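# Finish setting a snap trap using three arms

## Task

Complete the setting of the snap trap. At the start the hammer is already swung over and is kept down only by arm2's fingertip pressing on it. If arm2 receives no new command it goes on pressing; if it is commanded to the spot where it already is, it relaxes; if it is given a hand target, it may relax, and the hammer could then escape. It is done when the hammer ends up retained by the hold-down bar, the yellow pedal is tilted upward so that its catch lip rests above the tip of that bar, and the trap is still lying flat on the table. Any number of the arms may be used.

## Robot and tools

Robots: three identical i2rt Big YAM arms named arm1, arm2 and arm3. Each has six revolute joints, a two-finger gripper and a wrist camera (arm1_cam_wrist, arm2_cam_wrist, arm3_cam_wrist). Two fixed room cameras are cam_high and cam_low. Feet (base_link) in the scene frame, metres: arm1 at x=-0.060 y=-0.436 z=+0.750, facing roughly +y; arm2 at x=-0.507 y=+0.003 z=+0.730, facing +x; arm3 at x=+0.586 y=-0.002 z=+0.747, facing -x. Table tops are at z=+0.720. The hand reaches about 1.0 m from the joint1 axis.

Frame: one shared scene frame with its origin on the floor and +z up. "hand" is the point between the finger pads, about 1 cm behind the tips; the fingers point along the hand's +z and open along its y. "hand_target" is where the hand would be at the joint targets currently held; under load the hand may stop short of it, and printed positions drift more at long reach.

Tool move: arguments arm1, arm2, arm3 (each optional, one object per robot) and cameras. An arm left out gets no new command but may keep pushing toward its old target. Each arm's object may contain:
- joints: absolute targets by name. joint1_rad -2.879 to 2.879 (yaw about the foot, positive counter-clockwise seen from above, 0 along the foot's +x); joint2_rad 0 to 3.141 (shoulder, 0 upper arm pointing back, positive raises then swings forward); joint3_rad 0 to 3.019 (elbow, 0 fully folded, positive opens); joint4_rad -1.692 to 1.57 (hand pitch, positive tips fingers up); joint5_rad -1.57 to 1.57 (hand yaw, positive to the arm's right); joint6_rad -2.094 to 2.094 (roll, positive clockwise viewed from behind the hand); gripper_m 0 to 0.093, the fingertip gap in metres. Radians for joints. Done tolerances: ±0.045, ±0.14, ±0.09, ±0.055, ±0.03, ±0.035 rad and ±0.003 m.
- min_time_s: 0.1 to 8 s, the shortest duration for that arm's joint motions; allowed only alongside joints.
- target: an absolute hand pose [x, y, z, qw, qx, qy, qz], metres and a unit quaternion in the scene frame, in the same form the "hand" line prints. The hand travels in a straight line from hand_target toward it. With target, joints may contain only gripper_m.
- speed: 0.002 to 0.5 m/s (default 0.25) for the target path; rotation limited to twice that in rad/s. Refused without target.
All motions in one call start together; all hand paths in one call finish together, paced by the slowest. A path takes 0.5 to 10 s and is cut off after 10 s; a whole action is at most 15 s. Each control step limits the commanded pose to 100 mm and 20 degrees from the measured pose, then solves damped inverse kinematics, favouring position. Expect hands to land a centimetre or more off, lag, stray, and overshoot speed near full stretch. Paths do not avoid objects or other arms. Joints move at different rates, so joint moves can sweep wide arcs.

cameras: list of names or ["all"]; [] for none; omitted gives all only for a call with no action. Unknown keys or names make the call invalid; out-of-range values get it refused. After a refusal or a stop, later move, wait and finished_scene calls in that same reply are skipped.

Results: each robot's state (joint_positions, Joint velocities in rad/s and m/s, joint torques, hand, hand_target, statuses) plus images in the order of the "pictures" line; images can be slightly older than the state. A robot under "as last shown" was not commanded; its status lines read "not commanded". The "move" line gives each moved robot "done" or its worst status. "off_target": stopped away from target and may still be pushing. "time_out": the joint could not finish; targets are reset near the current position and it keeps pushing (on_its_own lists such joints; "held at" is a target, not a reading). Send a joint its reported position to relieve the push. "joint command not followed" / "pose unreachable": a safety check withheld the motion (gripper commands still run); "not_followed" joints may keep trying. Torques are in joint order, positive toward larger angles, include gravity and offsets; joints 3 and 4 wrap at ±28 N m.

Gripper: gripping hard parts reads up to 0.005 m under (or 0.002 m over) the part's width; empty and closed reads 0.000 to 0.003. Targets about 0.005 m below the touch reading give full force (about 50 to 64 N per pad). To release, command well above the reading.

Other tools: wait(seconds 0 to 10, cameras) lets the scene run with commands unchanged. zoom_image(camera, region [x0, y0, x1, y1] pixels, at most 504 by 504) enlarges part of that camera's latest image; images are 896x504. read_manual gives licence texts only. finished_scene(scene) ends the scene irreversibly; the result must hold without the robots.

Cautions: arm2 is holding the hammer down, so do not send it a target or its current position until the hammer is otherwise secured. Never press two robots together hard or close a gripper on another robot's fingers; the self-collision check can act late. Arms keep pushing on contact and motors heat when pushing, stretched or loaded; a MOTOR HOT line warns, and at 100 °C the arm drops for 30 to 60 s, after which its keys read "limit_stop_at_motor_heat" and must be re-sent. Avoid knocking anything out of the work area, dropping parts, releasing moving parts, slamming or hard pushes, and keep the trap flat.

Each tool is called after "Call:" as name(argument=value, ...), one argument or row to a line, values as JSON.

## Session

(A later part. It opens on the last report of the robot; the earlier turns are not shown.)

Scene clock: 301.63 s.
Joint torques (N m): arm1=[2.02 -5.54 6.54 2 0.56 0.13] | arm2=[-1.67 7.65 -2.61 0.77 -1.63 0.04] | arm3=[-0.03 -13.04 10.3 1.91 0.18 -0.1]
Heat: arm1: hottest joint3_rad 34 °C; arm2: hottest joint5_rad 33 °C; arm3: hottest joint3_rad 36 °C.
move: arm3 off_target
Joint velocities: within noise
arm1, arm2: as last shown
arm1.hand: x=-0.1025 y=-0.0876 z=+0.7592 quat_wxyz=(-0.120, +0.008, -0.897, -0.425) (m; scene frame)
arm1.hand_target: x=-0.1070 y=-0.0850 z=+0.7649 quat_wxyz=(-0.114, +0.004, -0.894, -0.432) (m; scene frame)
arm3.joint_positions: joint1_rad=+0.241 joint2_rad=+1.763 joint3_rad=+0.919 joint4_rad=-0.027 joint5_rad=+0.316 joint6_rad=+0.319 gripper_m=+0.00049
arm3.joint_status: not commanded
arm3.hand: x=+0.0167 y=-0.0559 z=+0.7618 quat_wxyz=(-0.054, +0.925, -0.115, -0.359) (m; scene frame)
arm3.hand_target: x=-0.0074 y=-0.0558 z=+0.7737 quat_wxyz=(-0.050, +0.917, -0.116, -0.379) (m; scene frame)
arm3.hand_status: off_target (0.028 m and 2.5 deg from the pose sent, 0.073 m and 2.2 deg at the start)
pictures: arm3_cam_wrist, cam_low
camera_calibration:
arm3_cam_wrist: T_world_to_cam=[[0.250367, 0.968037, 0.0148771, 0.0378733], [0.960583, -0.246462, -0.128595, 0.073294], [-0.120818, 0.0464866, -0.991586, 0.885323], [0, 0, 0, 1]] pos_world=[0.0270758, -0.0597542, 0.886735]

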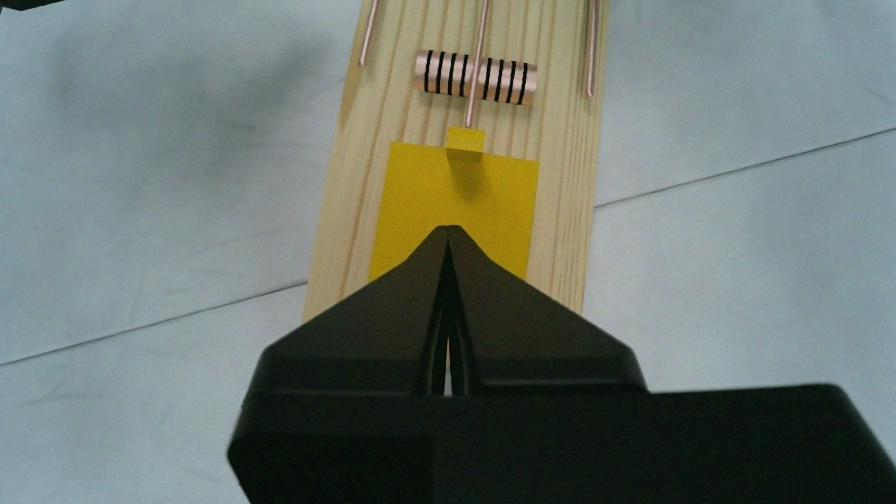

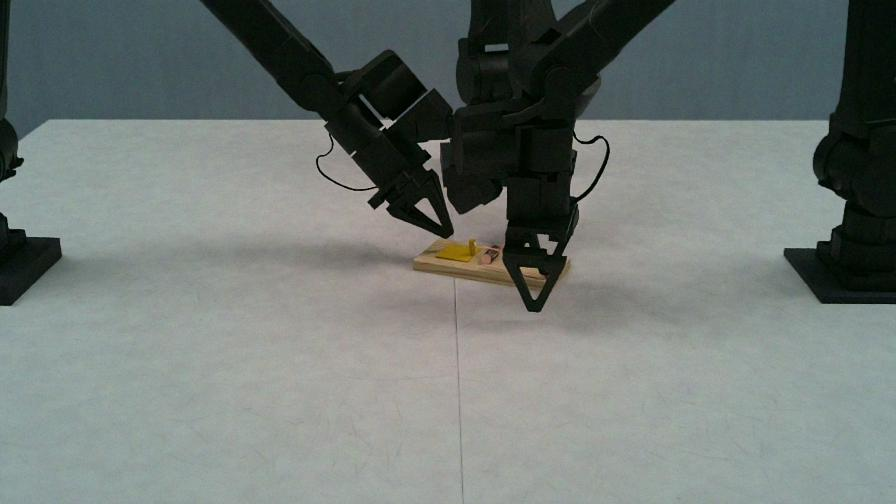

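Call:
move(
  arm3={"target":[-0.030,-0.045,0.770,-0.05,0.9165,-0.1165,-0.379],"speed":0.06},
  cameras=["arm3_cam_wrist","cam_low"],
)

Call:
zoom_image(
  camera="cam_low",
  region=[400, 200, 580, 300],
)

Call:
zoom_image(
  camera="arm3_cam_wrist",
  region=[330, 100, 610, 300],
)

Scene clock: 307.57 s.
Joint torques (N m): arm1=[1.67 -5.89 6.61 1.92 0.56 0.15] | arm2=[-0.97 8.23 -2.56 0.87 -1.6 0] | arm3=[-0.32 -13.39 10.51 1.72 0.17 -0.14]
Heat: arm1: hottest joint3_rad 34 °C; arm2: hottest joint5_rad 33 °C; arm3: hottest joint3_rad 37 °C.
move: arm3 off_target
Joint velocities: within noise
arm1, arm2: as last shown
arm3.joint_positions: joint1_rad=+0.212 joint2_rad=+1.804 joint3_rad=+0.973 joint4_rad=-0.027 joint5_rad=+0.296 joint6_rad=+0.297 gripper_m=+0.00049
arm3.joint_status: not commanded
arm3.hand: x=-0.0053 y=-0.0458 z=+0.7603 quat_wxyz=(-0.052, +0.923, -0.116, -0.362) (m; scene frame)
arm3.hand_target: x=-0.0285 y=-0.0447 z=+0.7705 quat_wxyz=(-0.050, +0.917, -0.117, -0.379) (m; scene frame)
arm3.hand_status: off_target (0.027 m and 2.1 deg from the pose sent, 0.049 m and 2.5 deg at the start)
pictures: arm3_cam_wrist, cam_low
camera_calibration:
arm3_cam_wrist: T_world_to_cam=[[0.251032, 0.96792, 0.0106762, 0.0368425], [0.959543, -0.247376, -0.134467, 0.101198], [-0.127512, 0.0439997, -0.990861, 0.880162], [0, 0, 0, 1]] pos_world=[0.00587857, -0.0493535, 0.885332]

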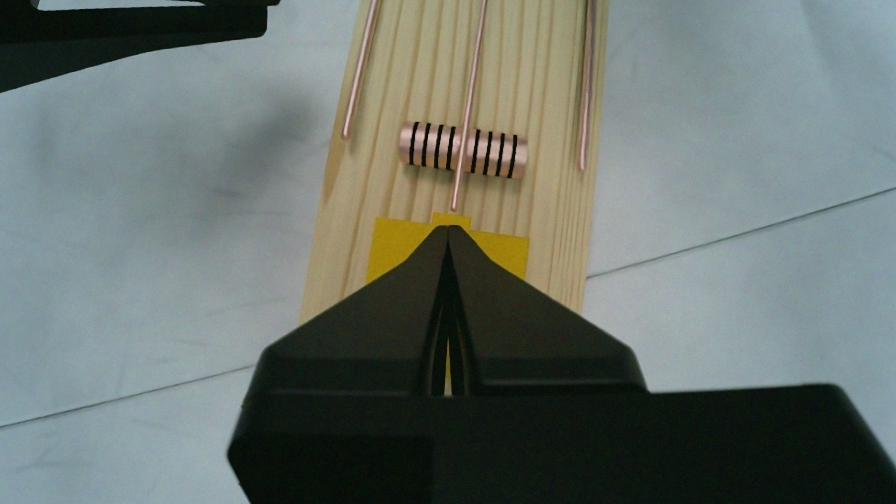

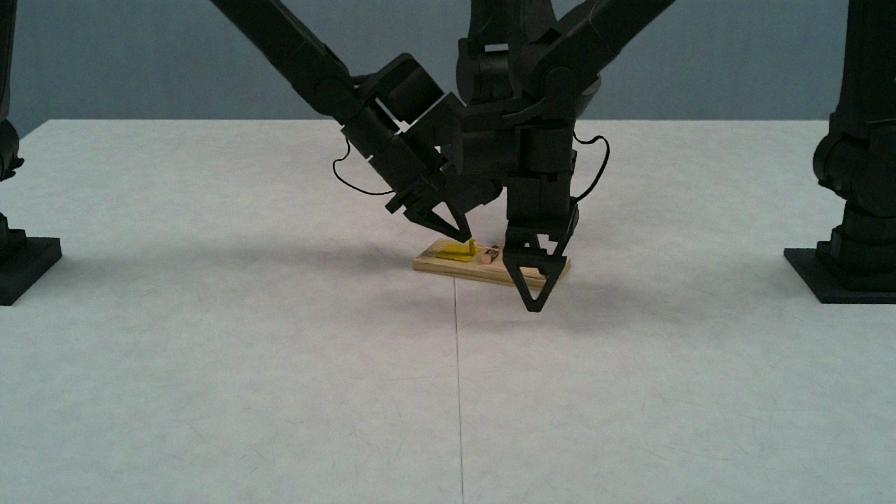

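Scaled by 2.800 from the camera's 896x504 image, which has a finer 1280x720 frame.

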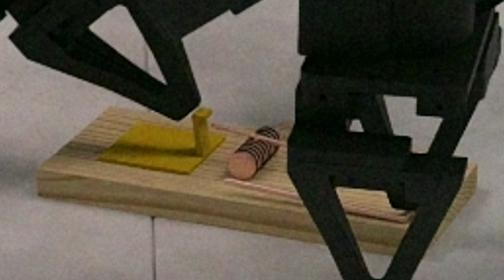

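Scaled by 1.800 from the camera's 896x504 image, which has a finer 1280x720 frame.

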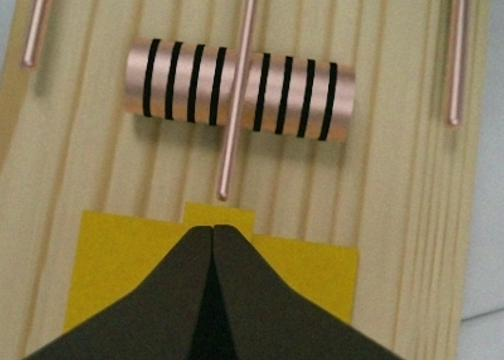

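Call:
move(
  arm3={"target":[-0.041,-0.0405,0.7655,-0.05,0.9165,-0.1165,-0.379],"speed":0.06},
  cameras=["arm3_cam_wrist","cam_low"],
)

Call:
zoom_image(
  camera="cam_low",
  region=[400, 200, 580, 300],
)

Call:
zoom_image(
  camera="arm3_cam_wrist",
  region=[330, 100, 610, 300],
)

Scene clock: 312.90 s.
Joint torques (N m): arm1=[1.9 -5.77 6.56 2 0.56 0.16] | arm2=[-0.79 7.77 -2.32 0.62 -1.57 -0.01] | arm3=[-1.2 -12.92 11.43 1.78 0.09 -0.15]
Heat: arm1: hottest joint3_rad 34 °C; arm2: hottest joint5_rad 33 °C; arm3: hottest joint3_rad 37 °C.
move: arm3 off_target
Joint velocities: within noise
arm1: as last shown
arm2.joint_positions: joint1_rad=+0.224 joint2_rad=+1.641 joint3_rad=+0.969 joint4_rad=-0.884 joint5_rad=+0.024 joint6_rad=+0.424 gripper_m=+0.09396
arm2.joint_status: not commanded
arm2.hand: x=-0.0967 y=+0.0849 z=+0.7485 quat_wxyz=(-0.012, -0.108, -0.994, +0.010) (m; scene frame)
arm2.hand_target: x=-0.1849 y=+0.0686 z=+0.6528 quat_wxyz=(+0.139, -0.116, -0.983, +0.036) (m; scene frame)
arm2.hand_status: not commanded
arm3.joint_positions: joint1_rad=+0.206 joint2_rad=+1.817 joint3_rad=+0.990 joint4_rad=-0.027 joint5_rad=+0.290 joint6_rad=+0.288 gripper_m=+0.00049
arm3.joint_status: not commanded
arm3.hand: x=-0.0118 y=-0.0442 z=+0.7594 quat_wxyz=(-0.052, +0.923, -0.114, -0.363) (m; scene frame)
arm3.hand_target: x=-0.0389 y=-0.0400 z=+0.7663 quat_wxyz=(-0.050, +0.917, -0.117, -0.379) (m; scene frame)
arm3.hand_status: off_target (0.030 m and 2.1 deg from the pose sent, 0.036 m and 2.1 deg at the start)
pictures: arm3_cam_wrist, cam_low
camera_calibration:
arm3_cam_wrist: T_world_to_cam=[[0.246906, 0.968976, 0.0110993, 0.0365608], [0.960453, -0.243181, -0.135621, 0.10873], [-0.128715, 0.0441462, -0.990699, 0.87816], [0, 0, 0, 1]] pos_world=[-0.000424705, -0.047753, 0.884332]

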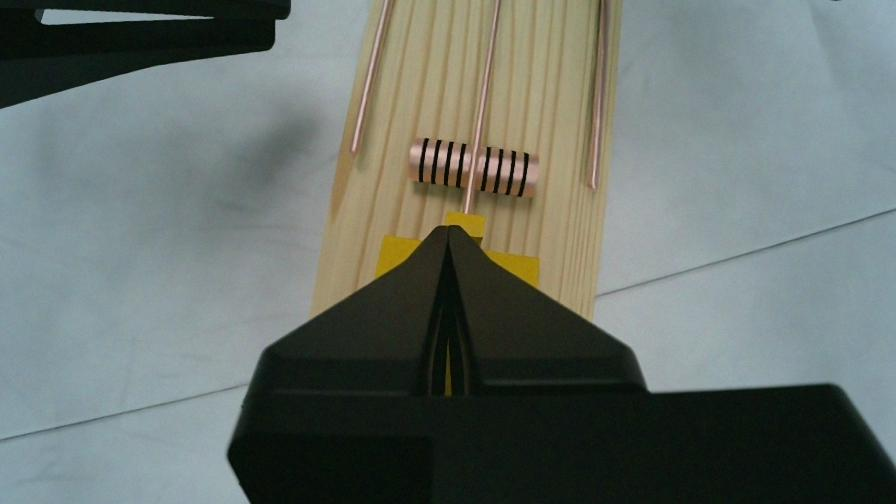

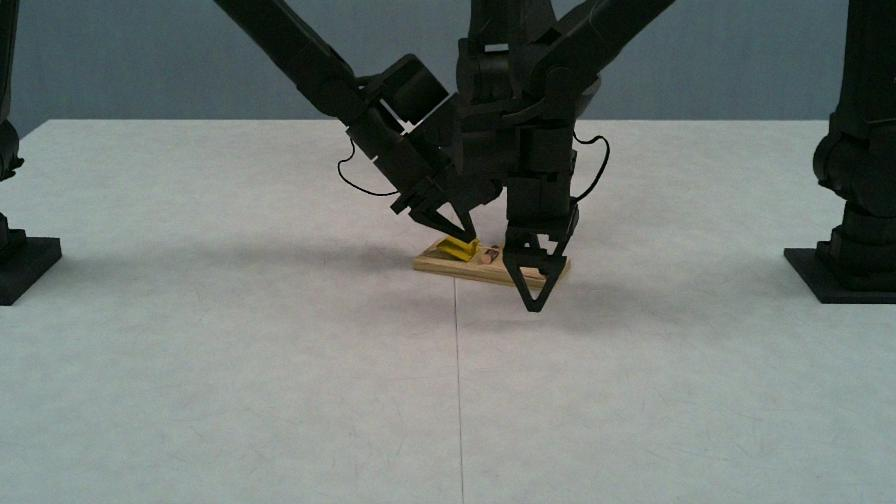

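Scaled by 2.800 from the camera's 896x504 image, which has a finer 1280x720 frame.

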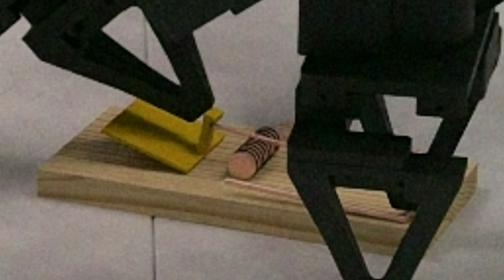

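Scaled by 1.800 from the camera's 896x504 image, which has a finer 1280x720 frame.

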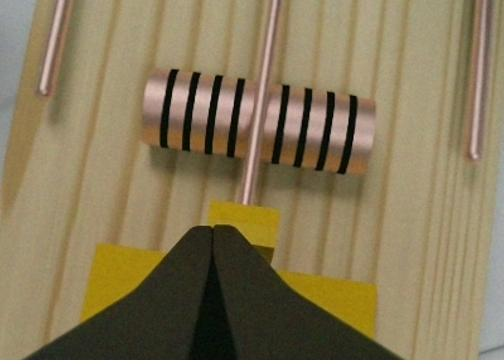

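Call:
move(
  arm3={"target":[-0.045,-0.0385,0.7655,-0.05,0.9165,-0.1165,-0.379],"speed":0.05},
)

Call:
move(
  arm2={"target":[-0.10,0.088,0.82,-0.012,-0.108,-0.994,0.010],"speed":0.06},
  cameras=["arm3_cam_wrist","cam_low","arm1_cam_wrist"],
)

Call:
zoom_image(
  camera="cam_low",
  region=[400, 200, 580, 300],
)

Call:
zoom_image(
  camera="arm3_cam_wrist",
  region=[330, 50, 610, 300],
)

Scene clock: 322.70 s.
Joint torques (N m): arm1=[1.85 -5.42 6.56 1.99 0.56 0.16] | arm2=[-1.03 7.3 -2.35 0.77 -1.6 -0.01] | arm3=[-1.26 -12.4 11.99 1.72 0.06 -0.11]
Heat: arm1: hottest joint3_rad 34 °C; arm2: hottest joint5_rad 33 °C; arm3: hottest joint3_rad 37 °C.
move: arm3 off_target
Joint velocities: within noise
arm1, arm2: as last shown
arm3.joint_positions: joint1_rad=+0.205 joint2_rad=+1.817 joint3_rad=+0.991 joint4_rad=-0.027 joint5_rad=+0.287 joint6_rad=+0.284 gripper_m=+0.00049
arm3.joint_status: not commanded
arm3.hand: x=-0.0120 y=-0.0442 z=+0.7594 quat_wxyz=(-0.052, +0.924, -0.112, -0.363) (m; scene frame)
arm3.hand_target: x=-0.0423 y=-0.0380 z=+0.7666 quat_wxyz=(-0.050, +0.917, -0.116, -0.379) (m; scene frame)
arm3.hand_status: off_target (0.034 m and 2.1 deg from the pose sent, 0.034 m and 2.1 deg at the start)
pictures: none

Scene clock: 326.43 s.
Joint torques (N m): arm1=[1.67 -5.66 6.61 1.94 0.58 0.15] | arm2=[0.91 -11.63 8.54 -0.02 0.12 0.05] | arm3=[-1.14 -14.1 10.5 1.59 0.2 -0.1]
Heat: arm1: hottest joint3_rad 33 °C; arm2: hottest joint5_rad 33 °C; arm3: hottest joint3_rad 37 °C.
move: arm2 off_target
Joint velocities: within noise
arm1: as last shown
arm2.joint_positions: joint1_rad=+0.221 joint2_rad=+1.545 joint3_rad=+1.006 joint4_rad=-1.071 joint5_rad=+0.020 joint6_rad=+0.429 gripper_m=+0.09396
arm2.joint_status: not commanded
arm2.hand: x=-0.1172 y=+0.0806 z=+0.7976 quat_wxyz=(+0.015, -0.111, -0.994, +0.017) (m; scene frame)
arm2.hand_target: x=-0.1009 y=+0.0879 z=+0.8200 quat_wxyz=(-0.012, -0.108, -0.994, +0.010) (m; scene frame)
arm2.hand_status: off_target (0.029 m and 3.2 deg from the pose sent, 0.072 m and 0.1 deg at the start; pose on its path clipped on 14 of 112 steps)
arm3.joint_positions: joint1_rad=+0.201 joint2_rad=+1.831 joint3_rad=+1.012 joint4_rad=-0.027 joint5_rad=+0.283 joint6_rad=+0.283 gripper_m=+0.00049
arm3.joint_status: not commanded
arm3.hand: x=-0.0204 y=-0.0437 z=+0.7597 quat_wxyz=(-0.050, +0.923, -0.113, -0.365) (m; scene frame)
arm3.hand_target: x=-0.0422 y=-0.0379 z=+0.7665 quat_wxyz=(-0.050, +0.917, -0.116, -0.379) (m; scene frame)
arm3.hand_status: not commanded
pictures: arm1_cam_wrist, arm3_cam_wrist, cam_low
camera_calibration:
arm1_cam_wrist: T_world_to_cam=[[0.115552, -0.649501, -0.75153, 0.522628], [-0.909618, -0.37315, 0.182631, -0.261917], [-0.399052, 0.662501, -0.633916, 0.626725], [0, 0, 0, 1]] pos_world=[-0.0485389, -0.173493, 0.837896]
arm3_cam_wrist: T_world_to_cam=[[0.243962, 0.96976, 0.00697932, 0.0412917], [0.960438, -0.240608, -0.14024, 0.120783], [-0.134319, 0.0409164, -0.990093, 0.876664], [0, 0, 0, 1]] pos_world=[-0.0083255, -0.0468515, 0.884629]

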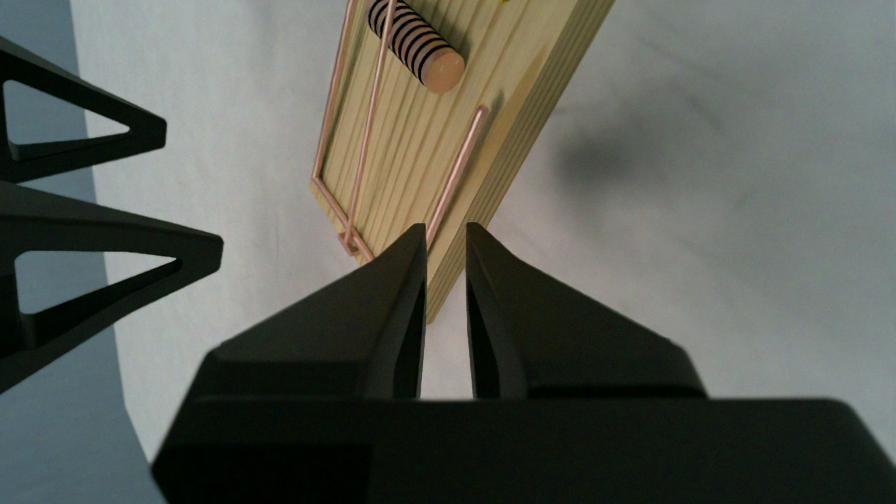

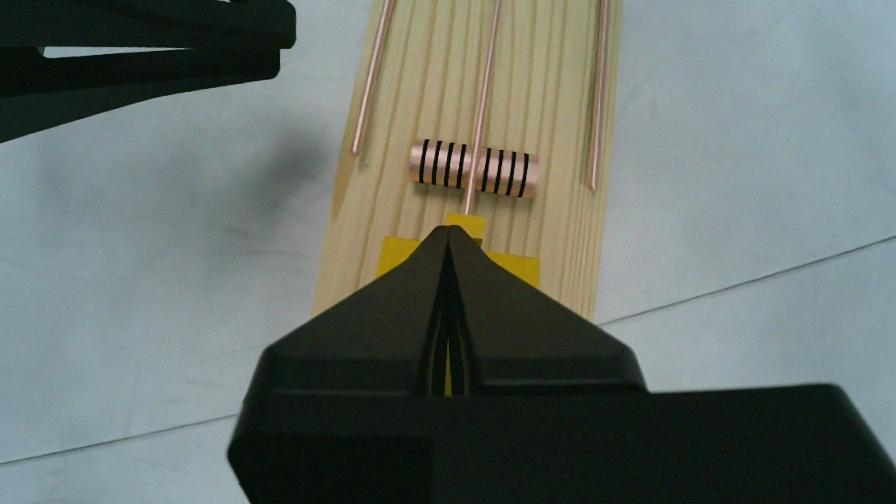

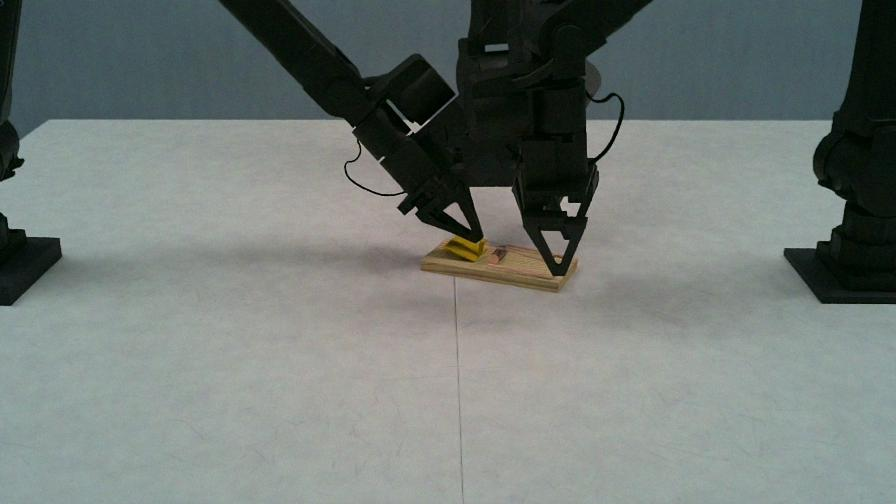

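Scaled by 2.800 from the camera's 896x504 image, which has a finer 1280x720 frame.

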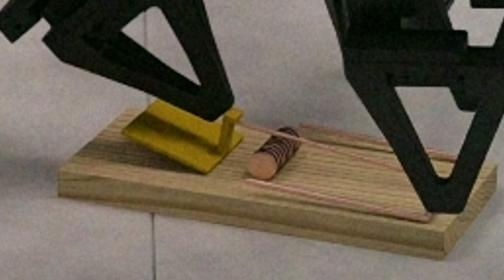

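Scaled by 1.800 from the camera's 896x504 image, which has a finer 1280x720 frame.

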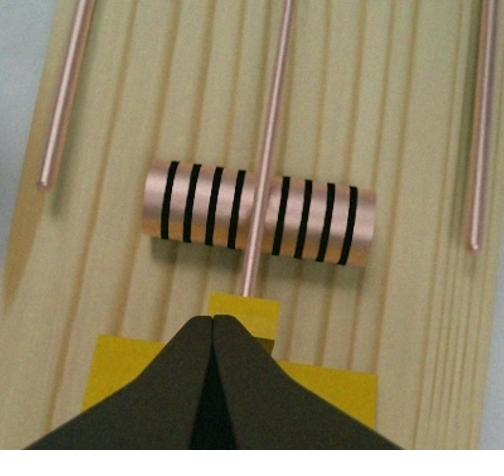

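Call:
move(
  arm3={"target":[0.02,-0.066,0.79,-0.05,0.9165,-0.1165,-0.379],"speed":0.06},
  arm2={"target":[-0.14,0.088,0.87,-0.012,-0.108,-0.994,0.010],"speed":0.1},
  cameras=["arm3_cam_wrist","cam_low"],
)

Call:
zoom_image(
  camera="cam_low",
  region=[400, 200, 580, 300],
)

Scene clock: 334.17 s.
Joint torques (N m): arm1=[1.79 -5.66 6.61 1.84 0.58 0.13] | arm2=[-0.32 -9.35 7.95 0.01 0.09 0.06] | arm3=[1.2 -15.5 5.52 0.94 0.27 0.11]
Heat: arm1: hottest joint3_rad 33 °C; arm2: hottest joint5_rad 32 °C; arm3: hottest joint3_rad 37 °C.
move: arm2 off_target; arm3 done
Joint velocities: within noise
arm1: as last shown
arm2.joint_positions: joint1_rad=+0.244 joint2_rad=+1.391 joint3_rad=+1.006 joint4_rad=-1.205 joint5_rad=+0.020 joint6_rad=+0.446 gripper_m=+0.09396
arm2.joint_status: not commanded
arm2.hand: x=-0.1462 y=+0.0831 z=+0.8545 quat_wxyz=(+0.005, -0.109, -0.994, +0.014) (m; scene frame)
arm2.hand_target: x=-0.1403 y=+0.0879 z=+0.8698 quat_wxyz=(-0.012, -0.108, -0.994, +0.010) (m; scene frame)
arm2.hand_status: off_target (0.017 m and 2.0 deg from the pose sent, 0.076 m and 3.2 deg at the start)
arm3.joint_positions: joint1_rad=+0.256 joint2_rad=+1.717 joint3_rad=+0.919 joint4_rad=-0.028 joint5_rad=+0.334 joint6_rad=+0.321 gripper_m=+0.00049
arm3.joint_status: not commanded
arm3.hand: x=+0.0132 y=-0.0618 z=+0.7876 quat_wxyz=(-0.053, +0.916, -0.116, -0.381) (m; scene frame)
arm3.hand_target: x=+0.0199 y=-0.0659 z=+0.7898 quat_wxyz=(-0.050, +0.917, -0.116, -0.379) (m; scene frame)
arm3.hand_status: done (0.008 m and 0.4 deg from the pose sent, 0.055 m and 1.8 deg at the start)
pictures: arm3_cam_wrist, cam_low
camera_calibration:
arm3_cam_wrist: T_world_to_cam=[[0.250186, 0.968178, 0.00625123, 0.0508987], [0.953644, -0.245305, -0.174323, 0.114756], [-0.167242, 0.0495747, -0.984669, 0.906237], [0, 0, 0, 1]] pos_world=[0.0293908, -0.0660552, 0.91203]

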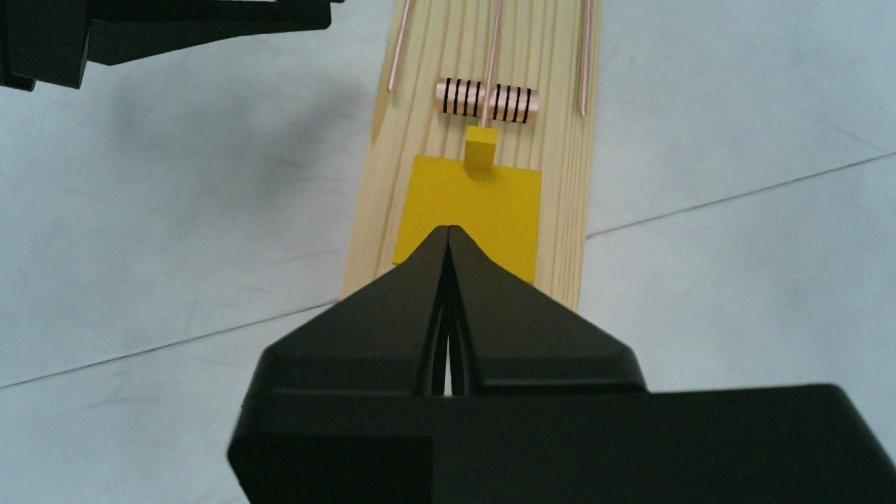

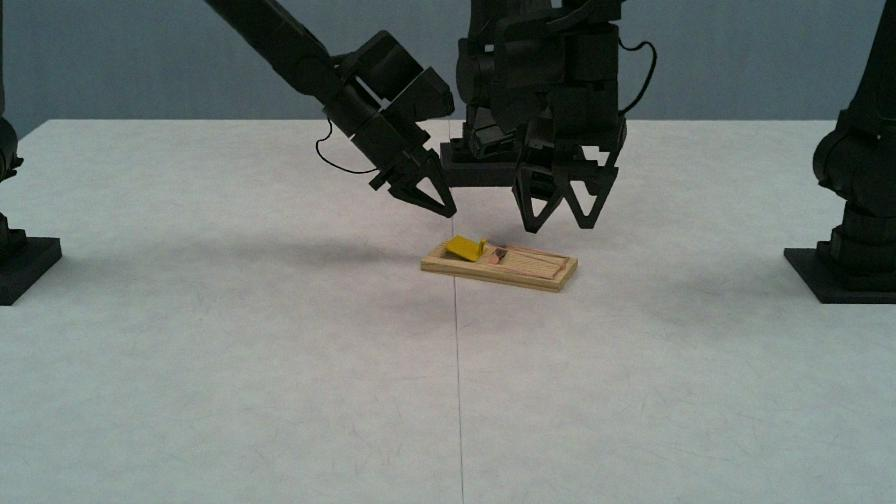

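Scaled by 2.800 from the camera's 896x504 image, which has a finer 1280x720 frame.

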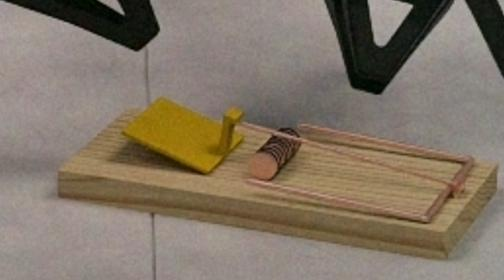

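Set and holding.

Call:
finished_scene(
  scene=1,
)

The scene is finished: the task was done.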